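# Insert held peg into plate hole with left hand

## Task

The left hand already grips a peg a little above a plate, near the plate's hole. Lower the peg into that hole until it sits on the hole's bottom. Forcing or wedging the peg in too hard counts as a failure.

## Robot and tools

Robot: two arms, left_arm and right_arm, each ending in a five-finger hand (left_arm has a left hand, right_arm a right hand). Only the left hand matters here; it already holds the peg. Keep the right arm still and clear, since any real contact or squeeze between the two arms can end the scene as a failure.

Scene frame: origin at table-top height, midway between the nominal bases; +x points out over the table, +z up, and left_arm sits on the +y side (not tied to image sides). Calibrated bases: left_arm at (-0.035, +0.316, +0.039) m, right_arm at (-0.028, -0.246, +0.026) m. Reported end_effector_position (m) and end_effector_quat_wxyz are in this frame and may be off by a few cm.

Hand point: a spot fixed to the palm, 0.05 m in front of it and 0.15 m from the wrist face along the fingers. Its +z runs along straight fingers, +y out of the palm; for the left hand +x points toward the thumb. Straight fingers end 0.06 to 0.07 m past the point along +z. A wrist bracket on the little-finger side can strike things.

The 28-number row, all values in [-1, 1], always both arms: left_arm dx, dy, dz, rx, ry, rz; left hand little, ring, middle, index, thumb_bend, thumb_turn, force_limit, speed; then the same 14 for right_arm. The six pose numbers are an offset, not a pose: measured along scene-frame axes from the arm's Hand target as it stood when the action or move began, with 1.0 = 0.6 m for dx, dy, dz and 180 degrees for rx, ry, rz (one rotation vector, turning about the Hand target's position). All zeros re-requests the current Hand target. Finger numbers are absolute targets: +1 open/straight, -1 closed; thumb_turn -1 puts the thumb in front of the palm. force_limit maps -1 to about 0 N up to +1 at 10 N (15 N for thumb motors); speed rises to full at +0.48. No value means "unchanged": to keep the peg gripped, resend exactly the last eight hand numbers that were executed for that hand (or, if none yet, its hand_measured six plus hand_force_limit and hand_speed). Sending a more open finger target releases the peg.

Tools:
- execute_actions(actions, cameras): actions is a list of actions; each action is up to 15 rows of 28 numbers, one row per 1/30 s step, the last row held to fill 15 steps. Every row in an action is counted from the same start Hand target. An empty actions list returns images of all cameras.
- move(target, speed, blend, blocking, cameras): target is one 28-number row or a list of up to 15 rows, all offsets from the same starting Hand targets. speed is path top speed in m/s (0.002 to 4.3, default 0.25; rotation up to twice that in rad/s), one value or one per target. blend in m rounds corners of a list. blocking=false returns after about 0.5 s while motion continues. Paths do not avoid obstacles; faster moves hit harder and overshoot more.
- wait(seconds 0 to 10, cameras): lets time pass with last commands held.
- stop(cameras): brakes a running move.
- zoom_image(camera, region [x0, y0, x1, y1] in pixels, max 504x504): closer view of the newest image from cam_head_left, cam_head_right, cam_high, cam_left_wrist or cam_right_wrist (all 672x504).
- show_instructions(): shows the reference pages (a left-hand diagram).
- finished_scene(scene 1 optional): ends the scene irreversibly; the peg must stay seated without the robot.

Results: each call reports hand pose, Hand target (the last commanded pose after clipping, base for the next offsets), joint positions, velocities and torques, and hand_measured, hand_stopped_by (moving, target, force, stalled, fault) and hand_load_n, all in motor order. A falling hand_load_n near 0 means the grip was lost. A move adds a move: line such as done, off_target, moving, held or fault, plus limits (paced = pose clipped, held = steps withheld). MOTOR HOT warns of heating; at 100 °C the arm drops.

Behaviour to expect: the arm tracks commands loosely and often rests 1 to 3 cm (sometimes 5 cm) short, usually low; a small lift may even end lower, and small turns shift the hand point. Orientation commands are clipped to 40 degrees from the measured one. If the hand rests short, send the remaining gap as an offset. An arm blocked by something keeps pressing until commanded back past its hand point.

Suggested order: look with an empty action list and zoom on the peg and hole; align the peg over the hole in x and y with small offsets; descend slowly (about 0.01 to 0.03 m/s) in short steps, checking images and joint torques; stop once the peg stops going down, then back the command off so nothing presses, keep or gently release the grip without letting the peg fall, and finish.

Avoid: fast descents, jamming the peg, tilting it against the hole edge, dropping it, pushing the plate off the table, bumping the arms together, and holding a strained pose long enough to overheat a motor.

Each tool is called by a JSON object that holds its "api" and its "payload".

Reference images:

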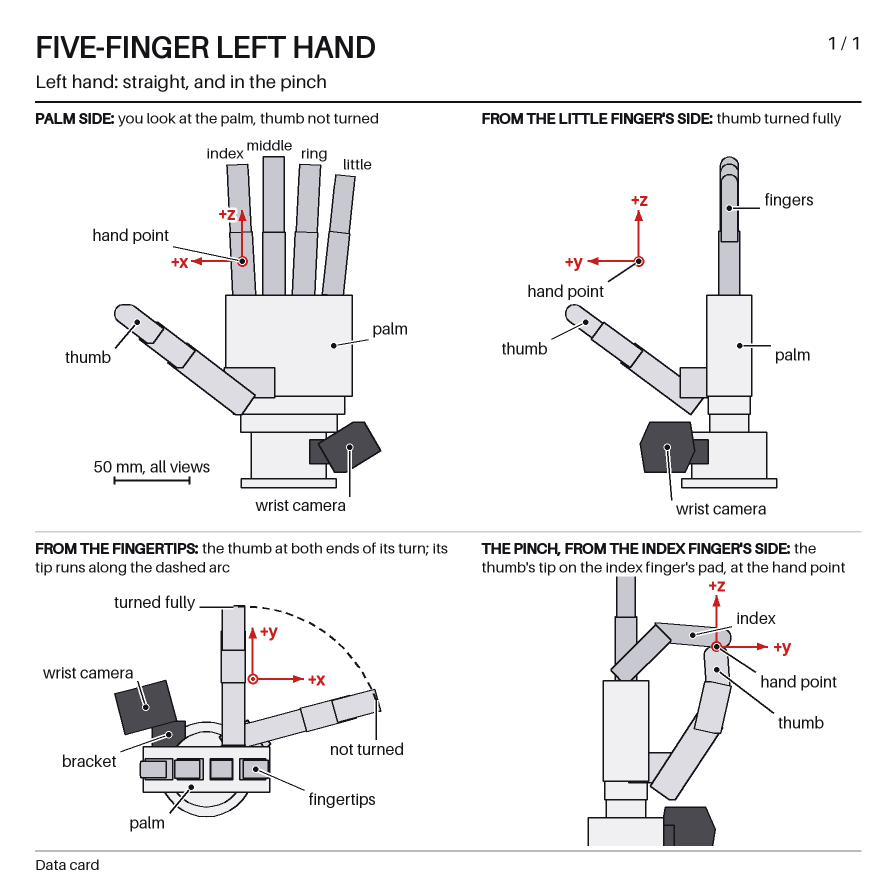

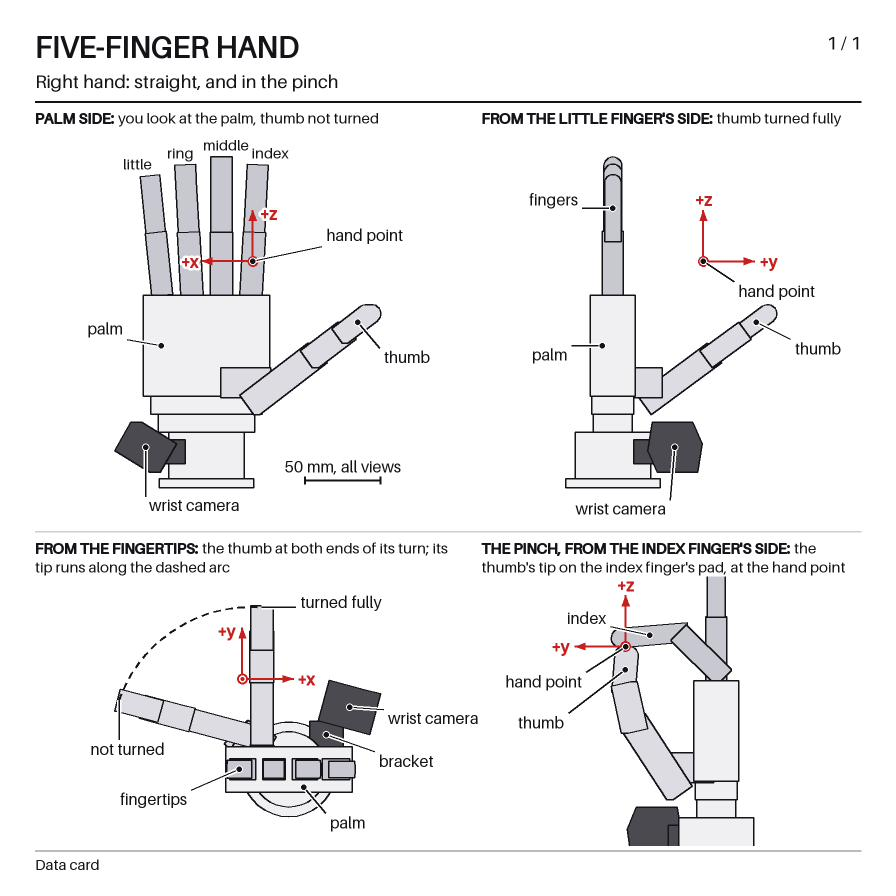

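## Session

{"api": "execute_actions", "payload": {"actions": []}}

Scene clock: 0.00 s.
left_arm: end_effector_position=(+0.3446, +0.0892, +0.2067) hand_measured=(-1.000, -1.000, +0.264, +0.254, +0.326, -0.948) hand_load_n=(+0.0, +0.0, +8.5, +11.0, +13.0, +1.5) hand_stopped_by=(target, target, force, force, target, target) hand_force_limit=1.00 hand_speed=-0.90 end_effector_quat_wxyz=(+0.233, -0.454, +0.762, -0.398) | right_arm: end_effector_position=(+0.5146, -0.2497, +0.4577) hand_measured=(+1.000, +1.000, +1.000, +1.000, +1.000, +1.000) hand_load_n=(+0.0, +0.0, +0.0, +0.0, +0.0, +0.0) hand_stopped_by=(target, target, target, target, target, target) hand_force_limit=0.00 hand_speed=-0.80 end_effector_quat_wxyz=(+0.484, -0.484, +0.516, -0.516)
Joint positions: left_arm=[-0.434 1.06 0.732 -0.284 0.042 0.023] | right_arm=[0 1.047 1.047 0 0 0]
Joint velocities: within noise
Joint torques (N m): no reading
Heat: left arm: hottest waist 33 °C; right arm: hottest waist 33 °C.
Hand target: left_arm +0.3540, +0.0846, +0.2253; +0.243, -0.449, +0.755, -0.412 | right_arm +0.5166, -0.2498, +0.4769; +0.492, -0.476, +0.507, -0.524

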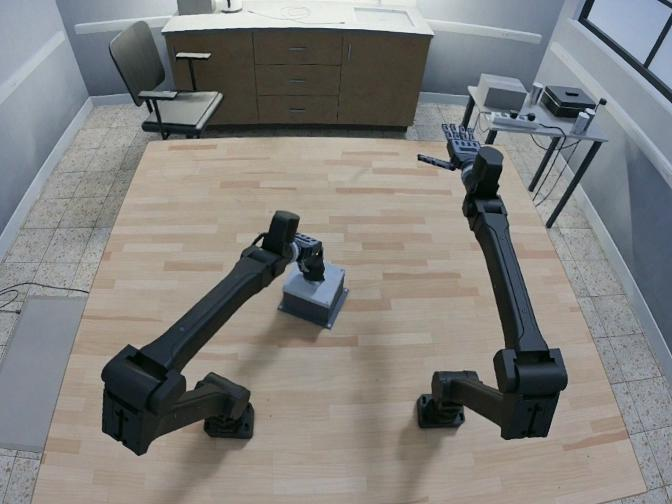

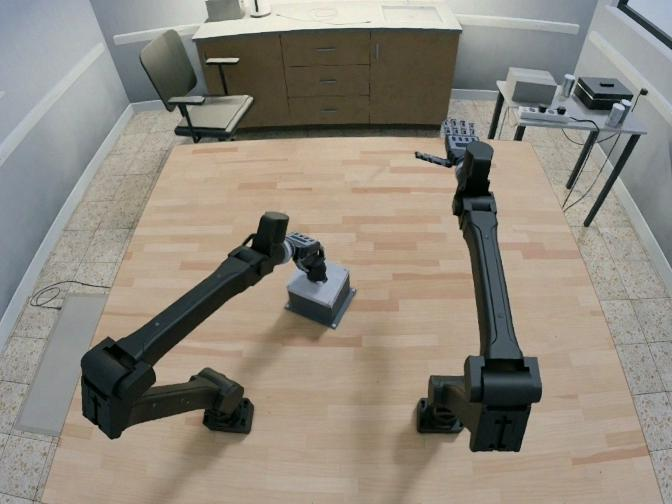

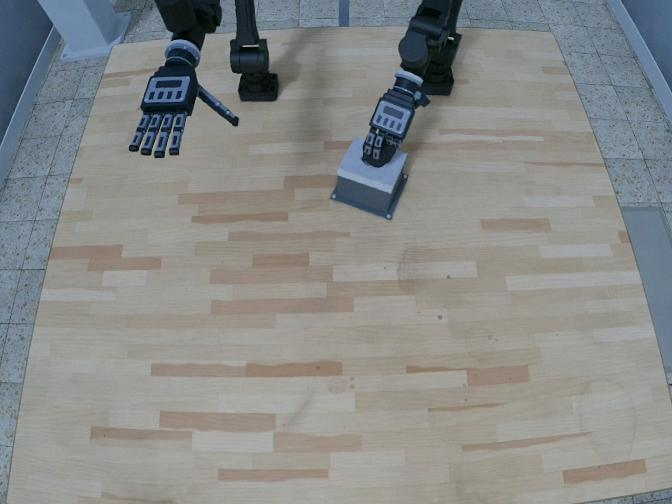

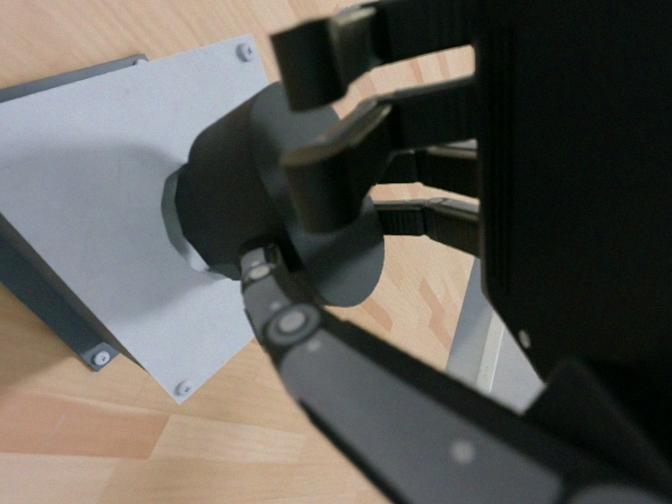

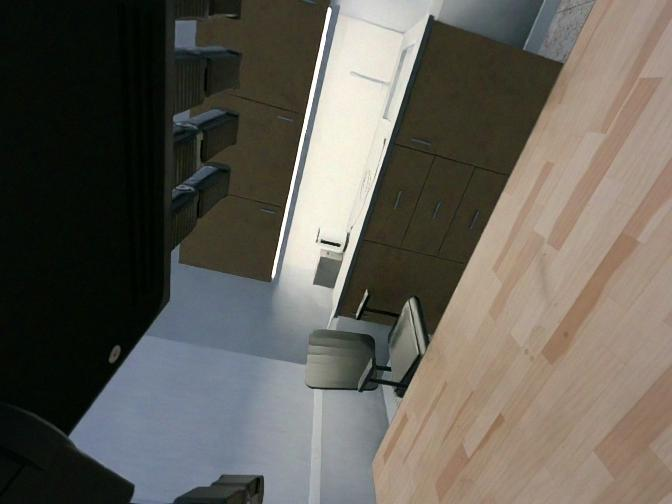

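{"api": "zoom_image", "payload": {"camera": "cam_left_wrist", "region": [80, 60, 400, 360]}}

{"api": "zoom_image", "payload": {"camera": "cam_high", "region": [310, 80, 430, 230]}}

{"api": "zoom_image", "payload": {"camera": "cam_head_left", "region": [250, 210, 370, 340]}}

{"api": "zoom_image", "payload": {"camera": "cam_head_right", "region": [250, 210, 370, 340]}}

Scaled by 1.575 from the camera's 672x504 image, which has a finer 960x720 frame.

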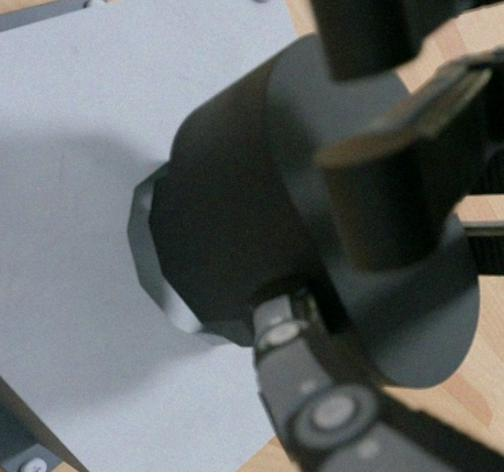

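Scaled by 3.360 from the camera's 672x504 image, which has a finer 960x720 frame.

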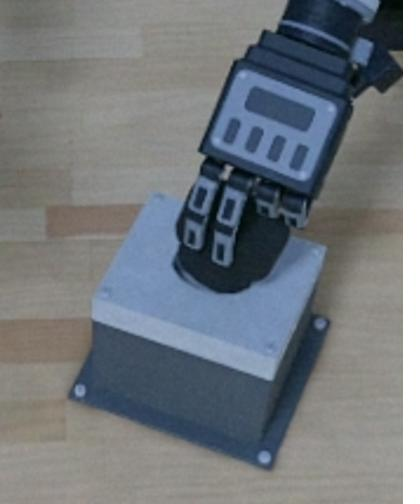

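Scaled by 3.877 from the camera's 672x504 image, which has a finer 960x720 frame.

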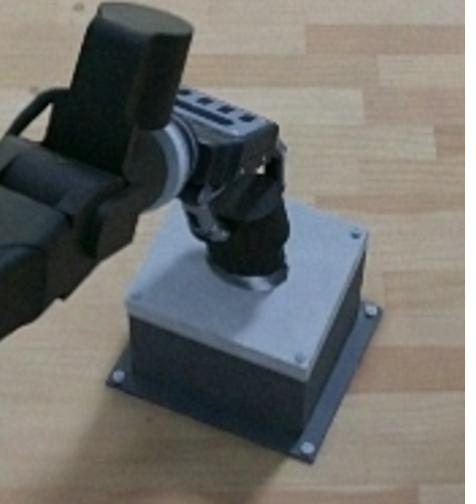

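Scaled by 3.877 from the camera's 672x504 image, which has a finer 960x720 frame.

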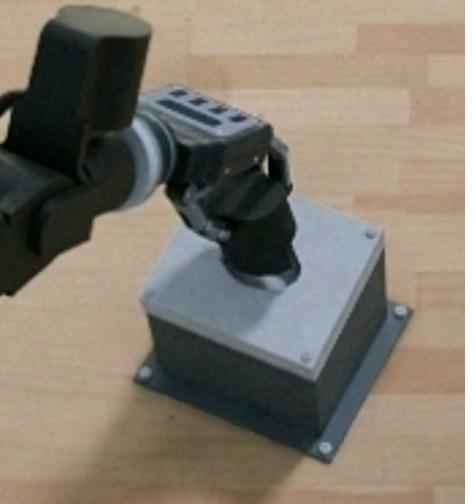

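{"api": "zoom_image", "payload": {"camera": "cam_left_wrist", "region": [140, 140, 280, 300]}}

{"api": "zoom_image", "payload": {"camera": "cam_head_left", "region": [290, 250, 340, 300]}}

{"api": "zoom_image", "payload": {"camera": "cam_high", "region": [350, 130, 410, 180]}}

{"api": "zoom_image", "payload": {"camera": "cam_head_right", "region": [290, 250, 340, 300]}}

Scaled by 3.150 from the camera's 672x504 image, which has a finer 960x720 frame.

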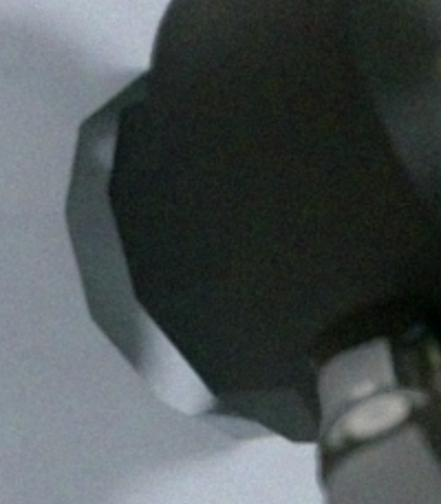

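Scaled by 10.080 from the camera's 672x504 image, which has a finer 960x720 frame.

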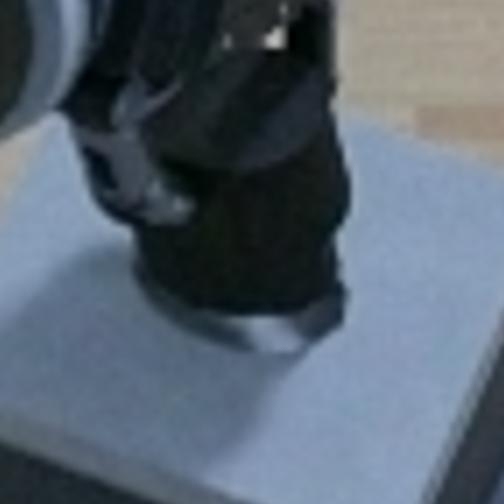

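Scaled by 8.400 from the camera's 672x504 image, which has a finer 960x720 frame.

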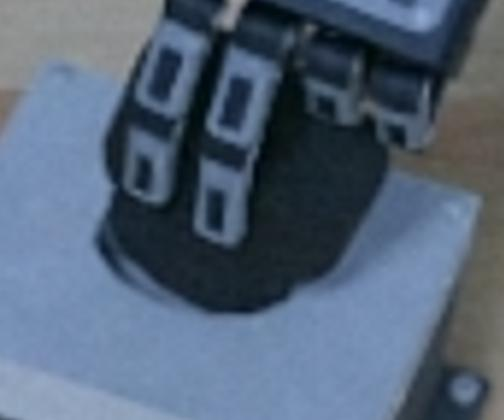

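Scaled by 10.080 from the camera's 672x504 image, which has a finer 960x720 frame.

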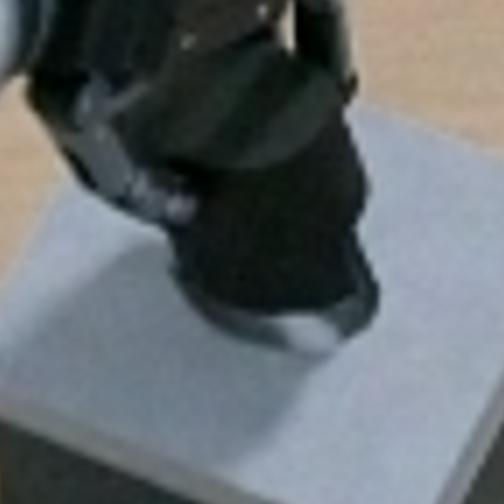

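{"api": "move", "payload": {"target": [0,0,0.0833,0,0,0,-1,-1,0.264,0.254,0.326,-0.948,1.0,-0.9,0,0,0,0,0,0,1,1,1,1,1,1,0,-0.8], "speed": 0.06, "cameras": ["all"]}}

{"api": "zoom_image", "payload": {"camera": "cam_left_wrist", "region": [60, 60, 380, 380]}}

{"api": "zoom_image", "payload": {"camera": "cam_head_left", "region": [270, 220, 360, 320]}}

{"api": "zoom_image", "payload": {"camera": "cam_high", "region": [330, 100, 430, 200]}}

Scene clock: 41.73 s.
left_arm: end_effector_position=(+0.3336, +0.0945, +0.2243) hand_measured=(-1.000, -1.000, +0.264, +0.254, +0.332, -0.948) hand_load_n=(+0.0, +0.0, +7.5, +10.0, +11.5, +1.5) hand_stopped_by=(target, target, force, force, target, target) hand_force_limit=1.00 hand_speed=-0.90 end_effector_quat_wxyz=(+0.220, -0.461, +0.773, -0.377) | right_arm: end_effector_position=(+0.5146, -0.2497, +0.4577) hand_measured=(+1.000, +1.000, +1.000, +1.000, +1.000, +1.000) hand_load_n=(+0.0, -0.5, +0.0, +0.0, +0.0, +0.0) hand_stopped_by=(target, target, target, target, target, target) hand_force_limit=0.00 hand_speed=-0.80 end_effector_quat_wxyz=(+0.484, -0.484, +0.516, -0.516)
Joint positions: left_arm=[-0.434 1.033 0.79 -0.424 0.042 0.023] | right_arm=[0 1.047 1.047 0 0 0]
Joint torques (N m): left_arm=[0.44 -4.66 15.64 1.43 -0.08 0.05] | right_arm=[1.44 -8.18 11.95 1.91 0.05 0]
Heat: left arm: hottest elbow 38 °C; right arm: hottest elbow 43 °C.
Hand target: left_arm +0.3540, +0.0846, +0.2752; +0.243, -0.449, +0.755, -0.412 | right_arm +0.5166, -0.2498, +0.4769; +0.492, -0.476, +0.507, -0.524
Off the commanded pose: left_arm 0.056 m, 5 deg | right_arm 0.019 m, 2 deg.
move: off_target (left_arm, right_arm)
camera_calibration:
cam_left_wrist: T_world_to_cam=[[0.398204, -0.480105, 0.781622, -0.268183], [-0.85921, -0.493619, 0.134531, 0.307259], [0.321234, -0.725148, -0.609072, 0.209823], [0, 0, 0, 1]] pos_world=[0.30339, 0.175066, 0.296079]

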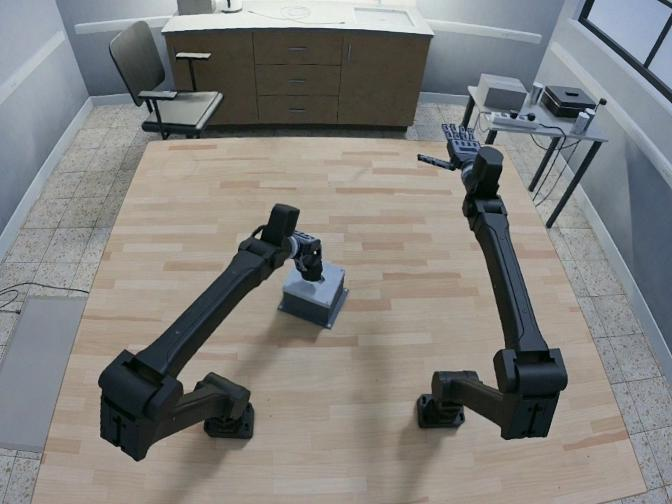

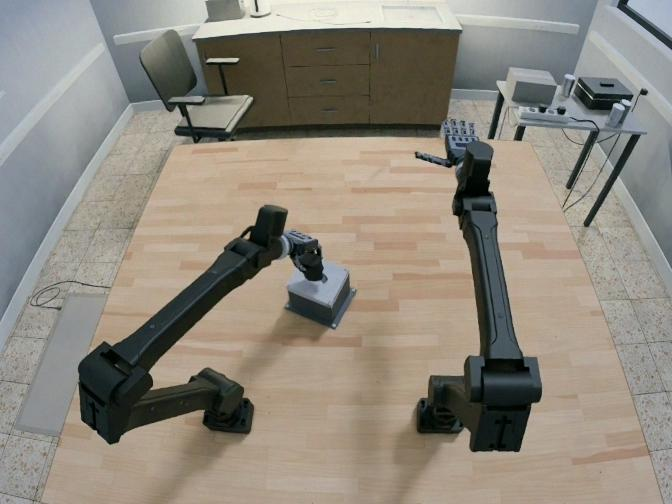

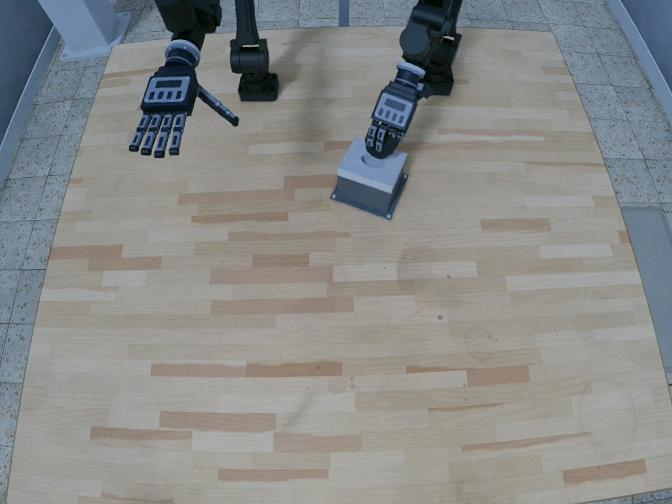

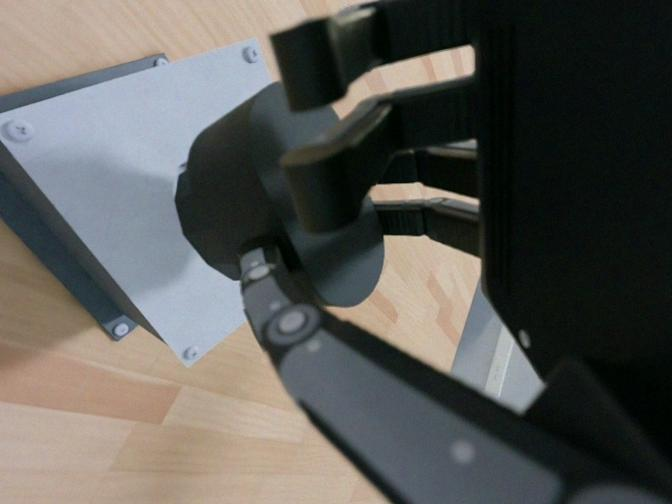

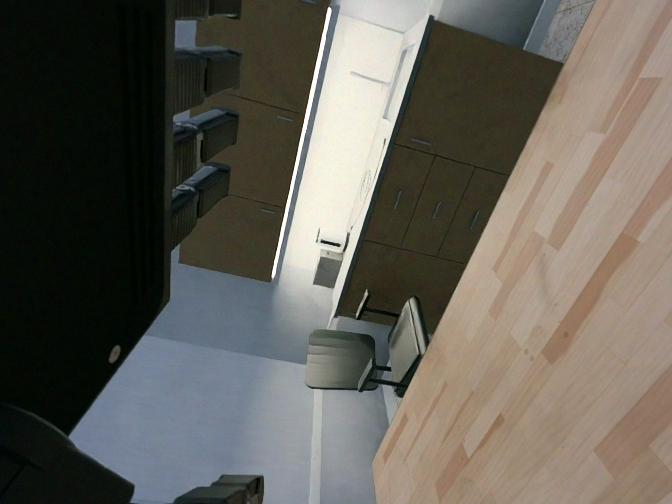

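Scaled by 1.575 from the camera's 672x504 image, which has a finer 960x720 frame.

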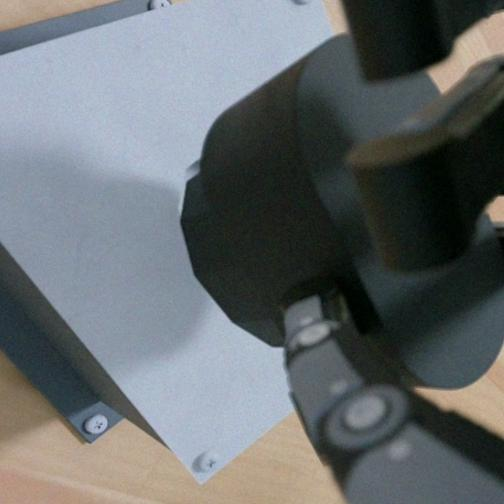

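Scaled by 5.040 from the camera's 672x504 image, which has a finer 960x720 frame.

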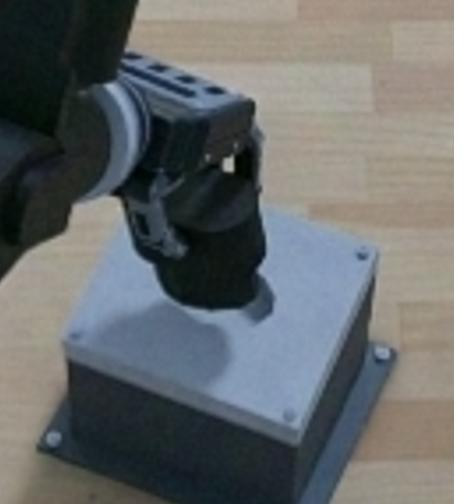

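Scaled by 5.040 from the camera's 672x504 image, which has a finer 960x720 frame.

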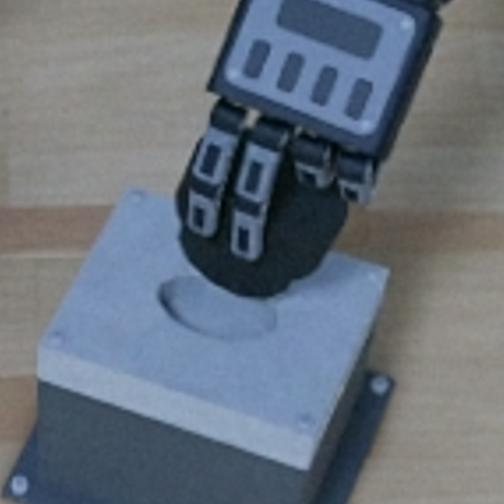

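{"api": "zoom_image", "payload": {"camera": "cam_high", "region": [350, 135, 410, 180]}}

{"api": "zoom_image", "payload": {"camera": "cam_left_wrist", "region": [150, 130, 290, 290]}}

{"api": "zoom_image", "payload": {"camera": "cam_head_right", "region": [280, 240, 350, 310]}}

Scaled by 8.400 from the camera's 672x504 image, which has a finer 960x720 frame.

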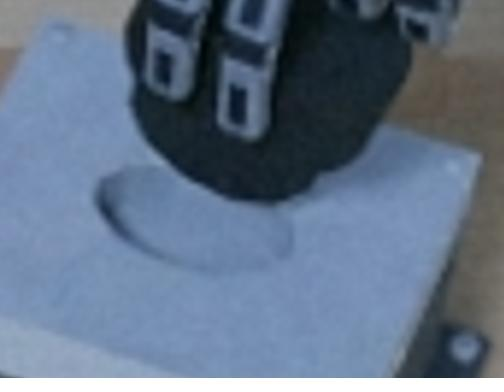

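Scaled by 3.150 from the camera's 672x504 image, which has a finer 960x720 frame.

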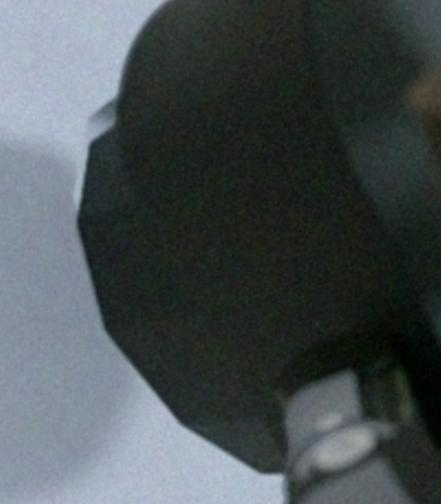

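Scaled by 7.200 from the camera's 672x504 image, which has a finer 960x720 frame.

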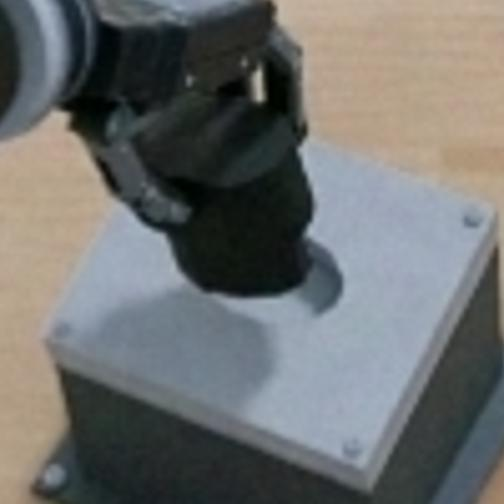

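{"api": "move", "payload": {"target": [0,0,0,0,0,0,-1,-1,0.264,0.254,0.326,-0.948,1.0,-0.9,-0.389,0.291,-0.287,-0.0475,0.2024,0.180,-1,-1,-1,-1,1,1,0,0], "speed": 0.15, "cameras": ["all"]}}

Scene clock: 66.47 s.
left_arm: end_effector_position=(+0.3336, +0.0945, +0.2243) hand_measured=(-1.000, -1.000, +0.264, +0.254, +0.332, -0.948) hand_load_n=(+0.0, +0.0, +7.5, +9.5, +11.5, +1.5) hand_stopped_by=(target, target, force, force, target, target) hand_force_limit=1.00 hand_speed=-0.90 end_effector_quat_wxyz=(+0.220, -0.461, +0.773, -0.377) | right_arm: end_effector_position=(+0.2904, -0.0777, +0.3051) hand_measured=(-1.000, -1.000, -1.000, -1.000, +1.000, +1.000) hand_load_n=(+0.0, +0.0, +0.0, +0.0, +0.0, +0.0) hand_stopped_by=(target, target, target, target, target, target) hand_force_limit=0.00 hand_speed=0.00 end_effector_quat_wxyz=(-0.399, +0.767, -0.445, +0.235)
Joint positions: left_arm=[-0.434 1.033 0.79 -0.424 0.042 0.023] | right_arm=[0.409 0.772 0.876 -0.719 -0.136 -0.102]
Joint torques (N m): left_arm=[0.5 -4.6 15.64 1.39 -0.09 0.03] | right_arm=[1.85 -3.96 9.24 1.07 0.04 0.03]
Heat: left arm: hottest elbow 48 °C; right arm: hottest elbow 45 °C.
Hand target: left_arm +0.3540, +0.0846, +0.2752; +0.243, -0.449, +0.755, -0.412 | right_arm +0.2832, -0.0751, +0.3048; -0.399, +0.768, -0.444, +0.231
Off the commanded pose: left_arm 0.056 m, 5 deg | right_arm 0.008 m, 1 deg.
move: off_target (left_arm)
camera_calibration:
cam_left_wrist: T_world_to_cam=[[0.398204, -0.480105, 0.781622, -0.268183], [-0.85921, -0.493619, 0.134531, 0.307259], [0.321234, -0.725148, -0.609072, 0.209823], [0, 0, 0, 1]] pos_world=[0.30339, 0.175066, 0.296079]
cam_right_wrist: T_world_to_cam=[[-0.368556, -0.494197, -0.78736, 0.307952], [-0.867191, 0.487895, 0.0996906, 0.263577], [0.334882, 0.719533, -0.60838, 0.261], [0, 0, 0, 1]] pos_world=[0.254665, -0.164207, 0.37498]

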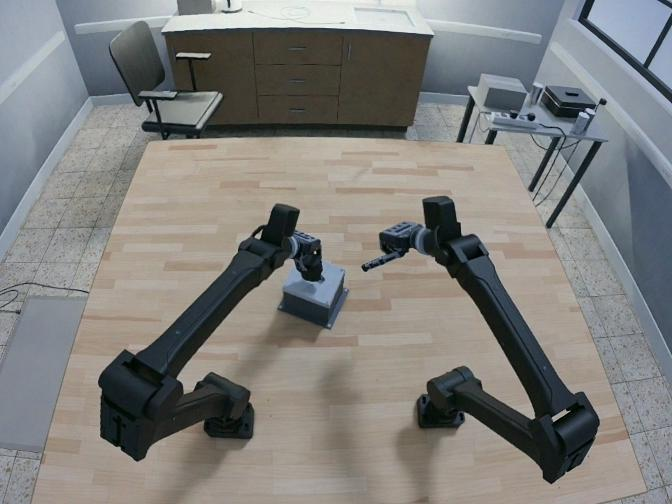

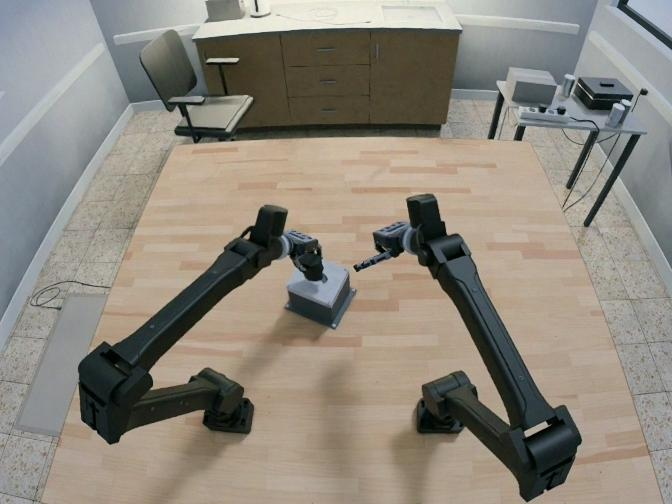

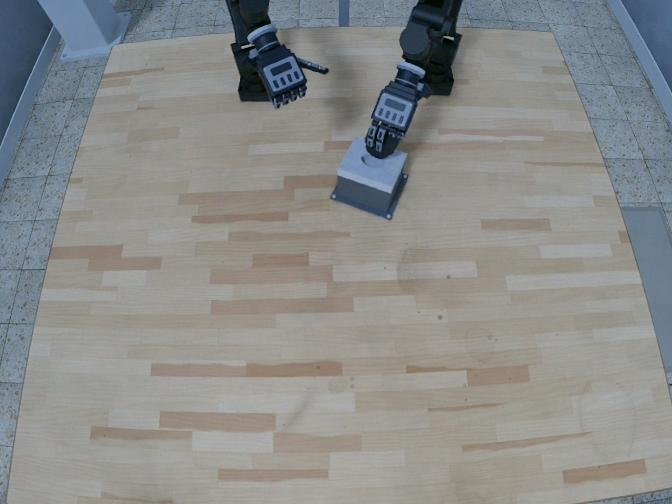

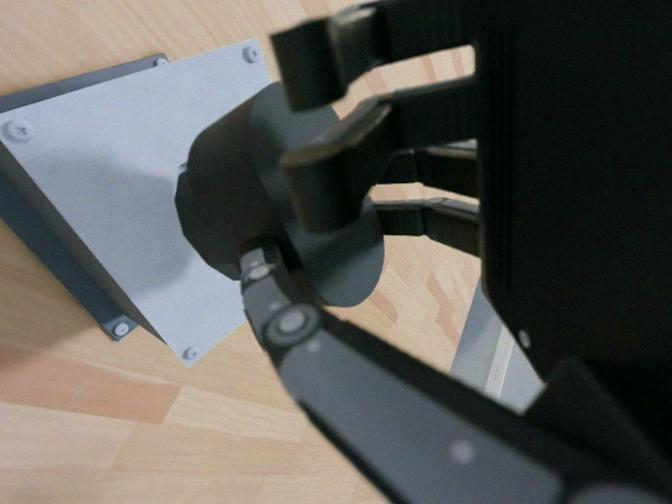

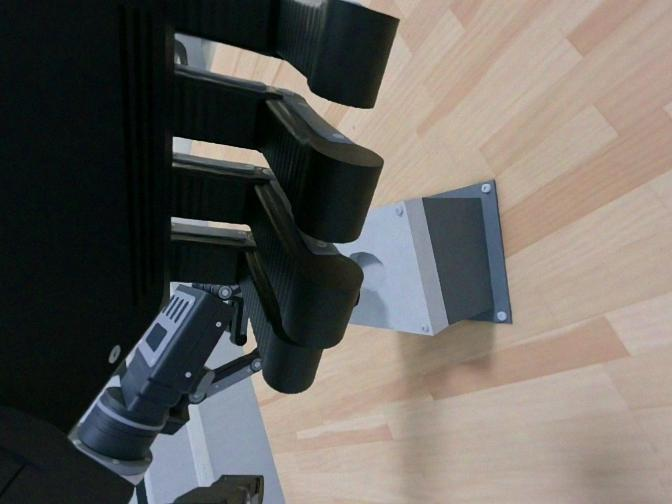

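{"api": "move", "payload": {"target": [0,0,0,0,0,0,-1,-1,0.264,0.254,0.326,-0.948,1.0,-0.9,-0.02,-0.03,0.02,0,0,0,1,1,1,1,1,1,0,0.4], "speed": 0.15, "cameras": ["cam_right_wrist"]}}

{"api": "zoom_image", "payload": {"camera": "cam_right_wrist", "region": [220, 150, 460, 390]}}

Scene clock: 69.40 s.
left_arm: end_effector_position=(+0.3336, +0.0945, +0.2243) hand_measured=(-1.000, -1.000, +0.264, +0.254, +0.332, -0.948) hand_load_n=(+0.0, +0.0, +7.5, +10.0, +11.5, +1.5) hand_stopped_by=(target, target, force, force, target, target) hand_force_limit=1.00 hand_speed=-0.90 end_effector_quat_wxyz=(+0.220, -0.461, +0.773, -0.377) | right_arm: end_effector_position=(+0.2715, -0.0883, +0.3103) hand_measured=(+1.000, +1.000, +1.000, +1.000, +1.000, +1.000) hand_load_n=(+0.0, +0.0, +0.0, +0.0, +0.0, +0.0) hand_stopped_by=(target, target, target, target, target, target) hand_force_limit=0.00 hand_speed=0.40 end_effector_quat_wxyz=(-0.398, +0.771, -0.444, +0.225)
Joint positions: left_arm=[-0.434 1.033 0.79 -0.424 0.042 0.023] | right_arm=[0.378 0.723 0.876 -0.785 -0.178 -0.121]
Joint torques (N m): left_arm=[0.67 -4.72 15.62 1.46 -0.08 0.04] | right_arm=[0.09 -3.19 10.44 0.91 -0.13 -0.11]
Heat: left arm: hottest elbow 49 °C; right arm: hottest elbow 45 °C.
Hand target: left_arm +0.3540, +0.0846, +0.2752; +0.243, -0.449, +0.755, -0.412 | right_arm +0.2713, -0.0932, +0.3166; -0.399, +0.768, -0.444, +0.231
Off the commanded pose: left_arm 0.056 m, 5 deg | right_arm 0.008 m, 1 deg.
move: off_target (left_arm)
camera_calibration:
cam_right_wrist: T_world_to_cam=[[-0.374637, -0.495606, -0.783596, 0.300096], [-0.87206, 0.47539, 0.116259, 0.246991], [0.314895, 0.726897, -0.610296, 0.284733], [0, 0, 0, 1]] pos_world=[0.238158, -0.175659, 0.380211]
Images, in order (width x height): cam_right_wrist 672x504.

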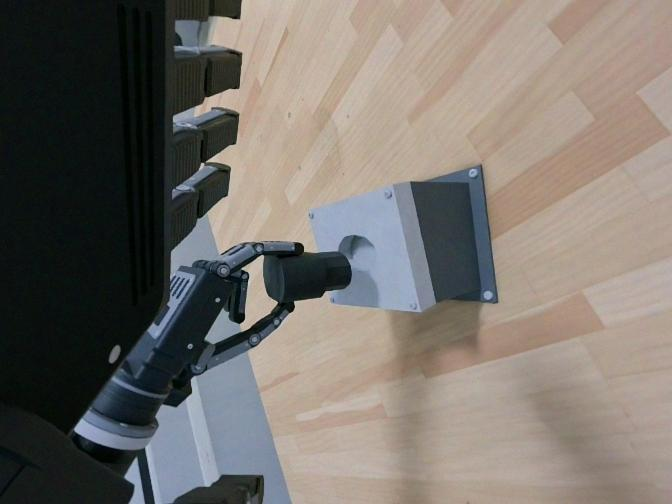

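Scaled by 2.100 from the camera's 672x504 image, which has a finer 960x720 frame.

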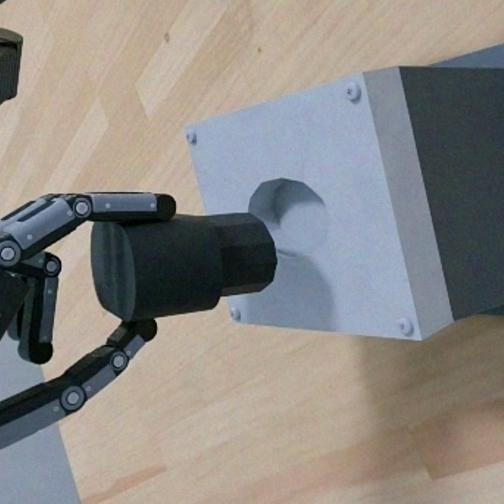

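Excellent view. Zooming in on the peg end and the hole.

{"api": "zoom_image", "payload": {"camera": "cam_right_wrist", "region": [310, 220, 400, 310]}}

{"api": "zoom_image", "payload": {"camera": "cam_right_wrist", "region": [250, 220, 370, 340]}}

Scaled by 5.600 from the camera's 672x504 image, which has a finer 960x720 frame.

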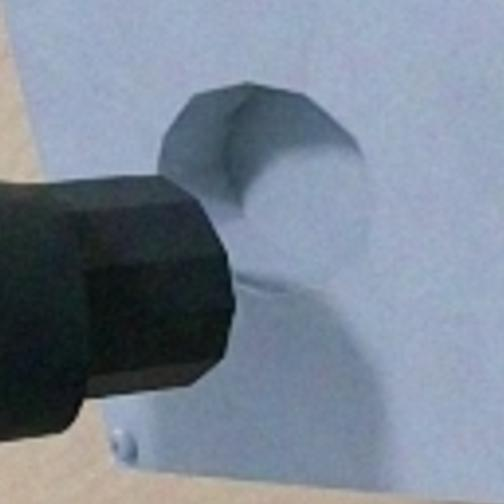

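Scaled by 4.200 from the camera's 672x504 image, which has a finer 960x720 frame.

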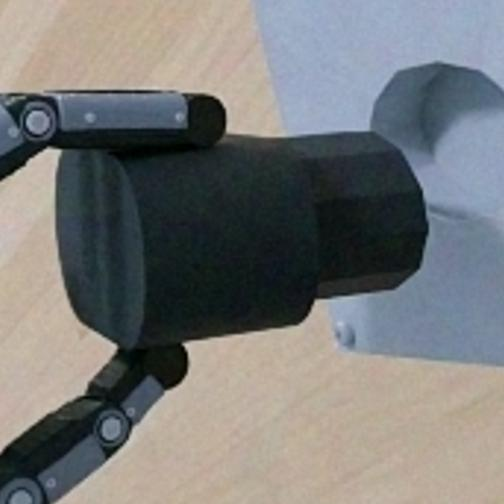

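{"api": "move", "payload": {"target": [0.03,0,0.0833,0,0,0,-1,-1,0.264,0.254,0.326,-0.948,1.0,-0.9,0,0,0,0,0,0,1,1,1,1,1,1,0,0.4], "speed": 0.08, "cameras": ["all"]}}

{"api": "zoom_image", "payload": {"camera": "cam_right_wrist", "region": [290, 170, 440, 320]}}

{"api": "zoom_image", "payload": {"camera": "cam_right_wrist", "region": [200, 200, 360, 340]}}

{"api": "zoom_image", "payload": {"camera": "cam_high", "region": [330, 125, 410, 205]}}

{"api": "zoom_image", "payload": {"camera": "cam_left_wrist", "region": [0, 0, 400, 400]}}

Scene clock: 95.60 s.
left_arm: end_effector_position=(+0.3500, +0.0870, +0.2822) hand_measured=(-1.000, -1.000, +0.264, +0.254, +0.332, -0.948) hand_load_n=(+0.0, +0.0, +7.5, +9.5, +11.5, +1.5) hand_stopped_by=(target, target, force, force, target, target) hand_force_limit=1.00 hand_speed=-0.90 end_effector_quat_wxyz=(+0.221, -0.458, +0.769, -0.387) | right_arm: end_effector_position=(+0.2715, -0.0883, +0.3103) hand_measured=(+1.000, +1.000, +1.000, +1.000, +1.000, +1.000) hand_load_n=(+0.0, +0.0, -0.5, +0.0, +0.0, +0.0) hand_stopped_by=(target, target, target, target, target, target) hand_force_limit=0.00 hand_speed=0.40 end_effector_quat_wxyz=(-0.398, +0.771, -0.443, +0.225)
Joint positions: left_arm=[-0.427 1.046 0.942 -0.543 0.055 0.023] | right_arm=[0.378 0.723 0.876 -0.785 -0.178 -0.121]
Joint torques (N m): left_arm=[1.79 -3.55 15.94 1.46 0.11 0.16] | right_arm=[0.15 -2.9 10.25 1.1 -0.14 -0.11]
Heat: left arm: hottest elbow 54 °C; right arm: hottest elbow 46 °C.
Hand target: left_arm +0.3720, +0.0846, +0.3253; +0.243, -0.449, +0.755, -0.412 | right_arm +0.2713, -0.0932, +0.3167; -0.399, +0.768, -0.444, +0.231
Off the commanded pose: left_arm 0.048 m, 4 deg | right_arm 0.008 m, 1 deg.
move: off_target (left_arm)
camera_calibration:
cam_left_wrist: T_world_to_cam=[[0.384757, -0.469012, 0.794978, -0.323606], [-0.86303, -0.488231, 0.129653, 0.312071], [0.327324, -0.735974, -0.592622, 0.228579], [0, 0, 0, 1]] pos_world=[0.319016, 0.168816, 0.35226]
cam_right_wrist: T_world_to_cam=[[-0.374185, -0.496183, -0.783446, 0.299947], [-0.872284, 0.475112, 0.115711, 0.247279], [0.31481, 0.726685, -0.610593, 0.284858], [0, 0, 0, 1]] pos_world=[0.238257, -0.175659, 0.380312]

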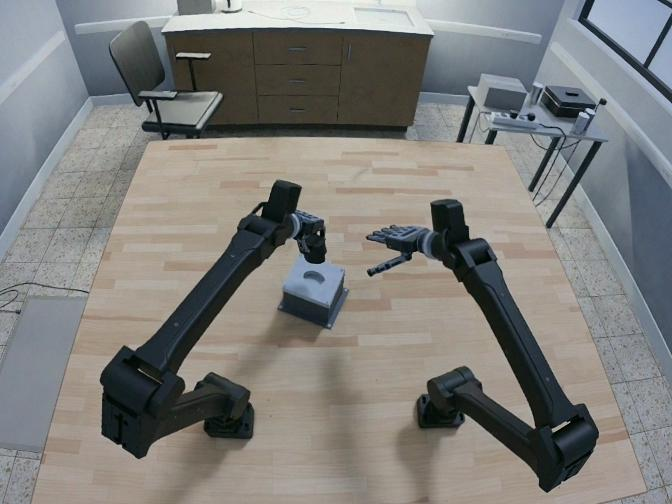

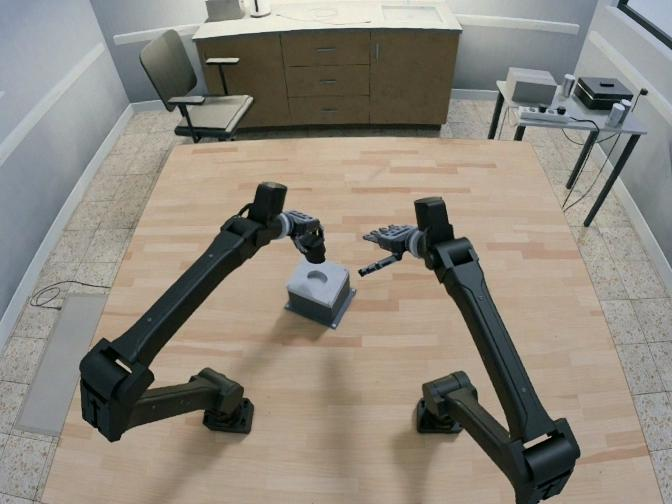

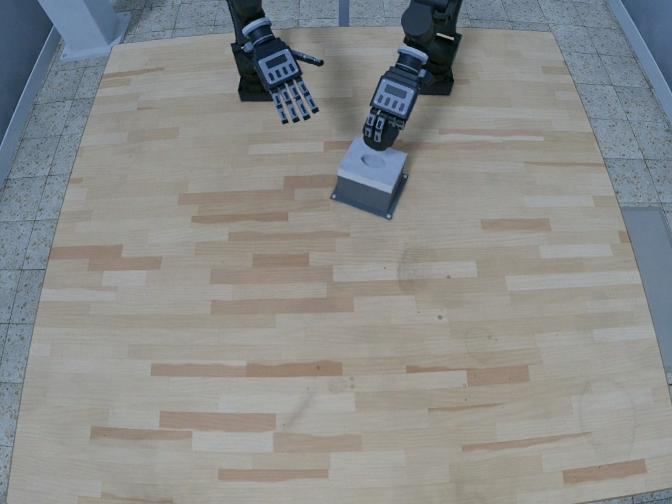

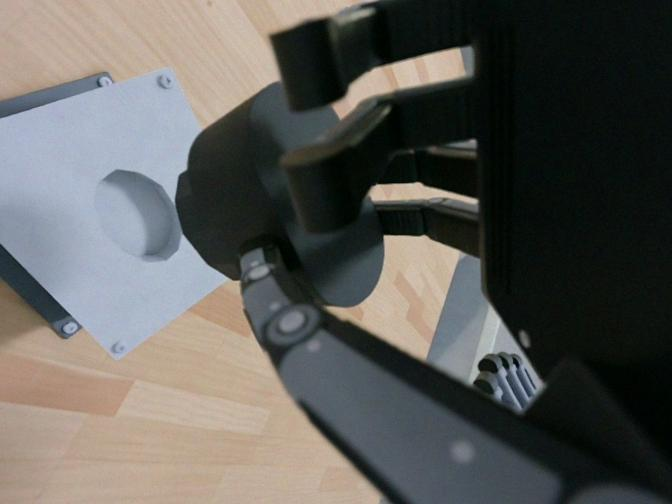

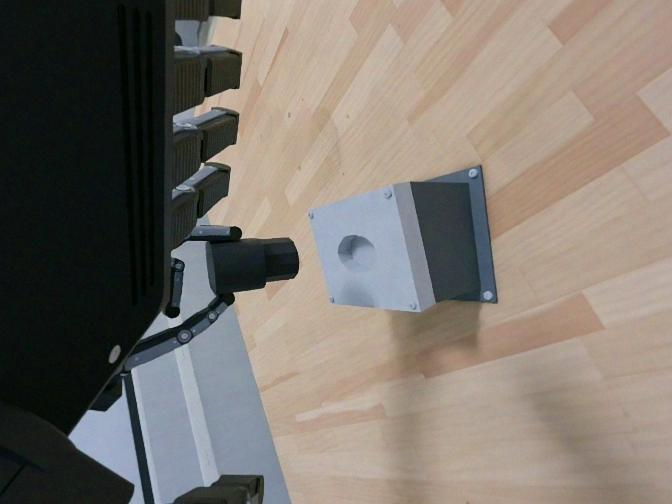

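Scaled by 3.360 from the camera's 672x504 image, which has a finer 960x720 frame.

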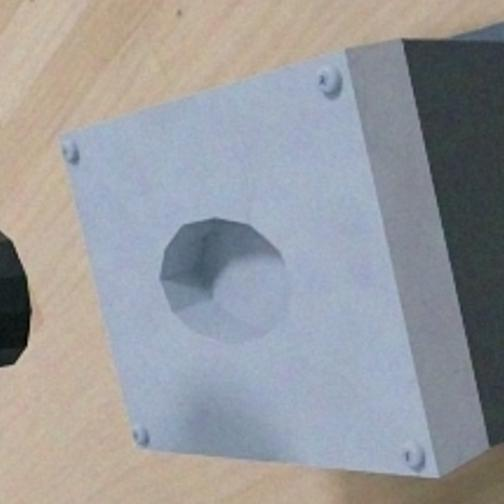

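Scaled by 3.150 from the camera's 672x504 image, which has a finer 960x720 frame.

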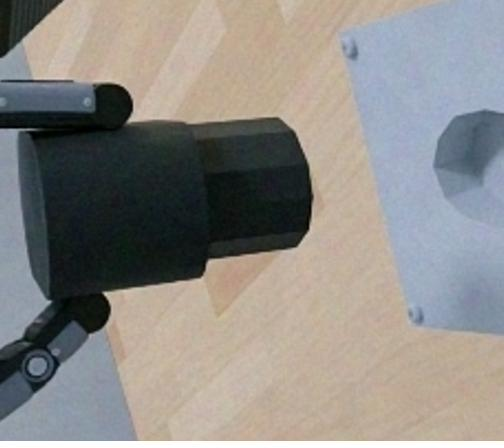

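Scaled by 6.300 from the camera's 672x504 image, which has a finer 960x720 frame.

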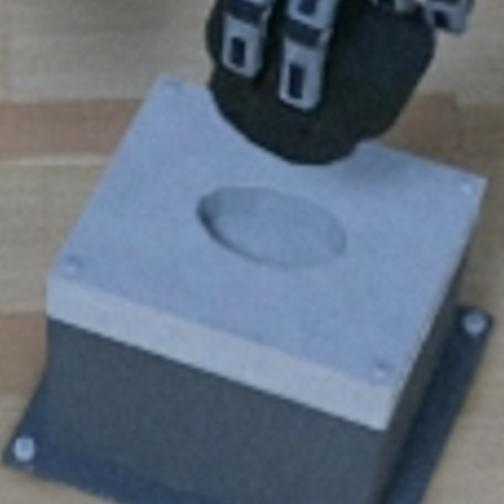

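Scaled by 1.260 from the camera's 672x504 image, which has a finer 960x720 frame.

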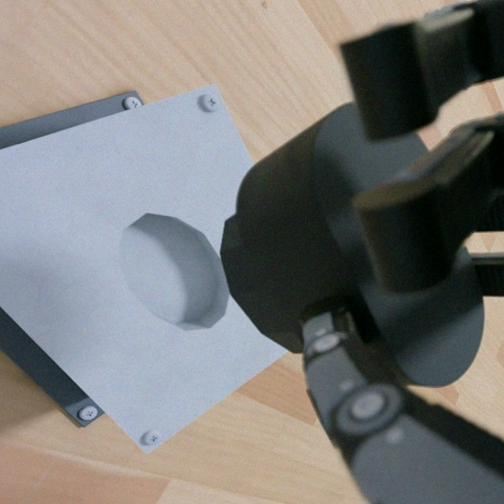

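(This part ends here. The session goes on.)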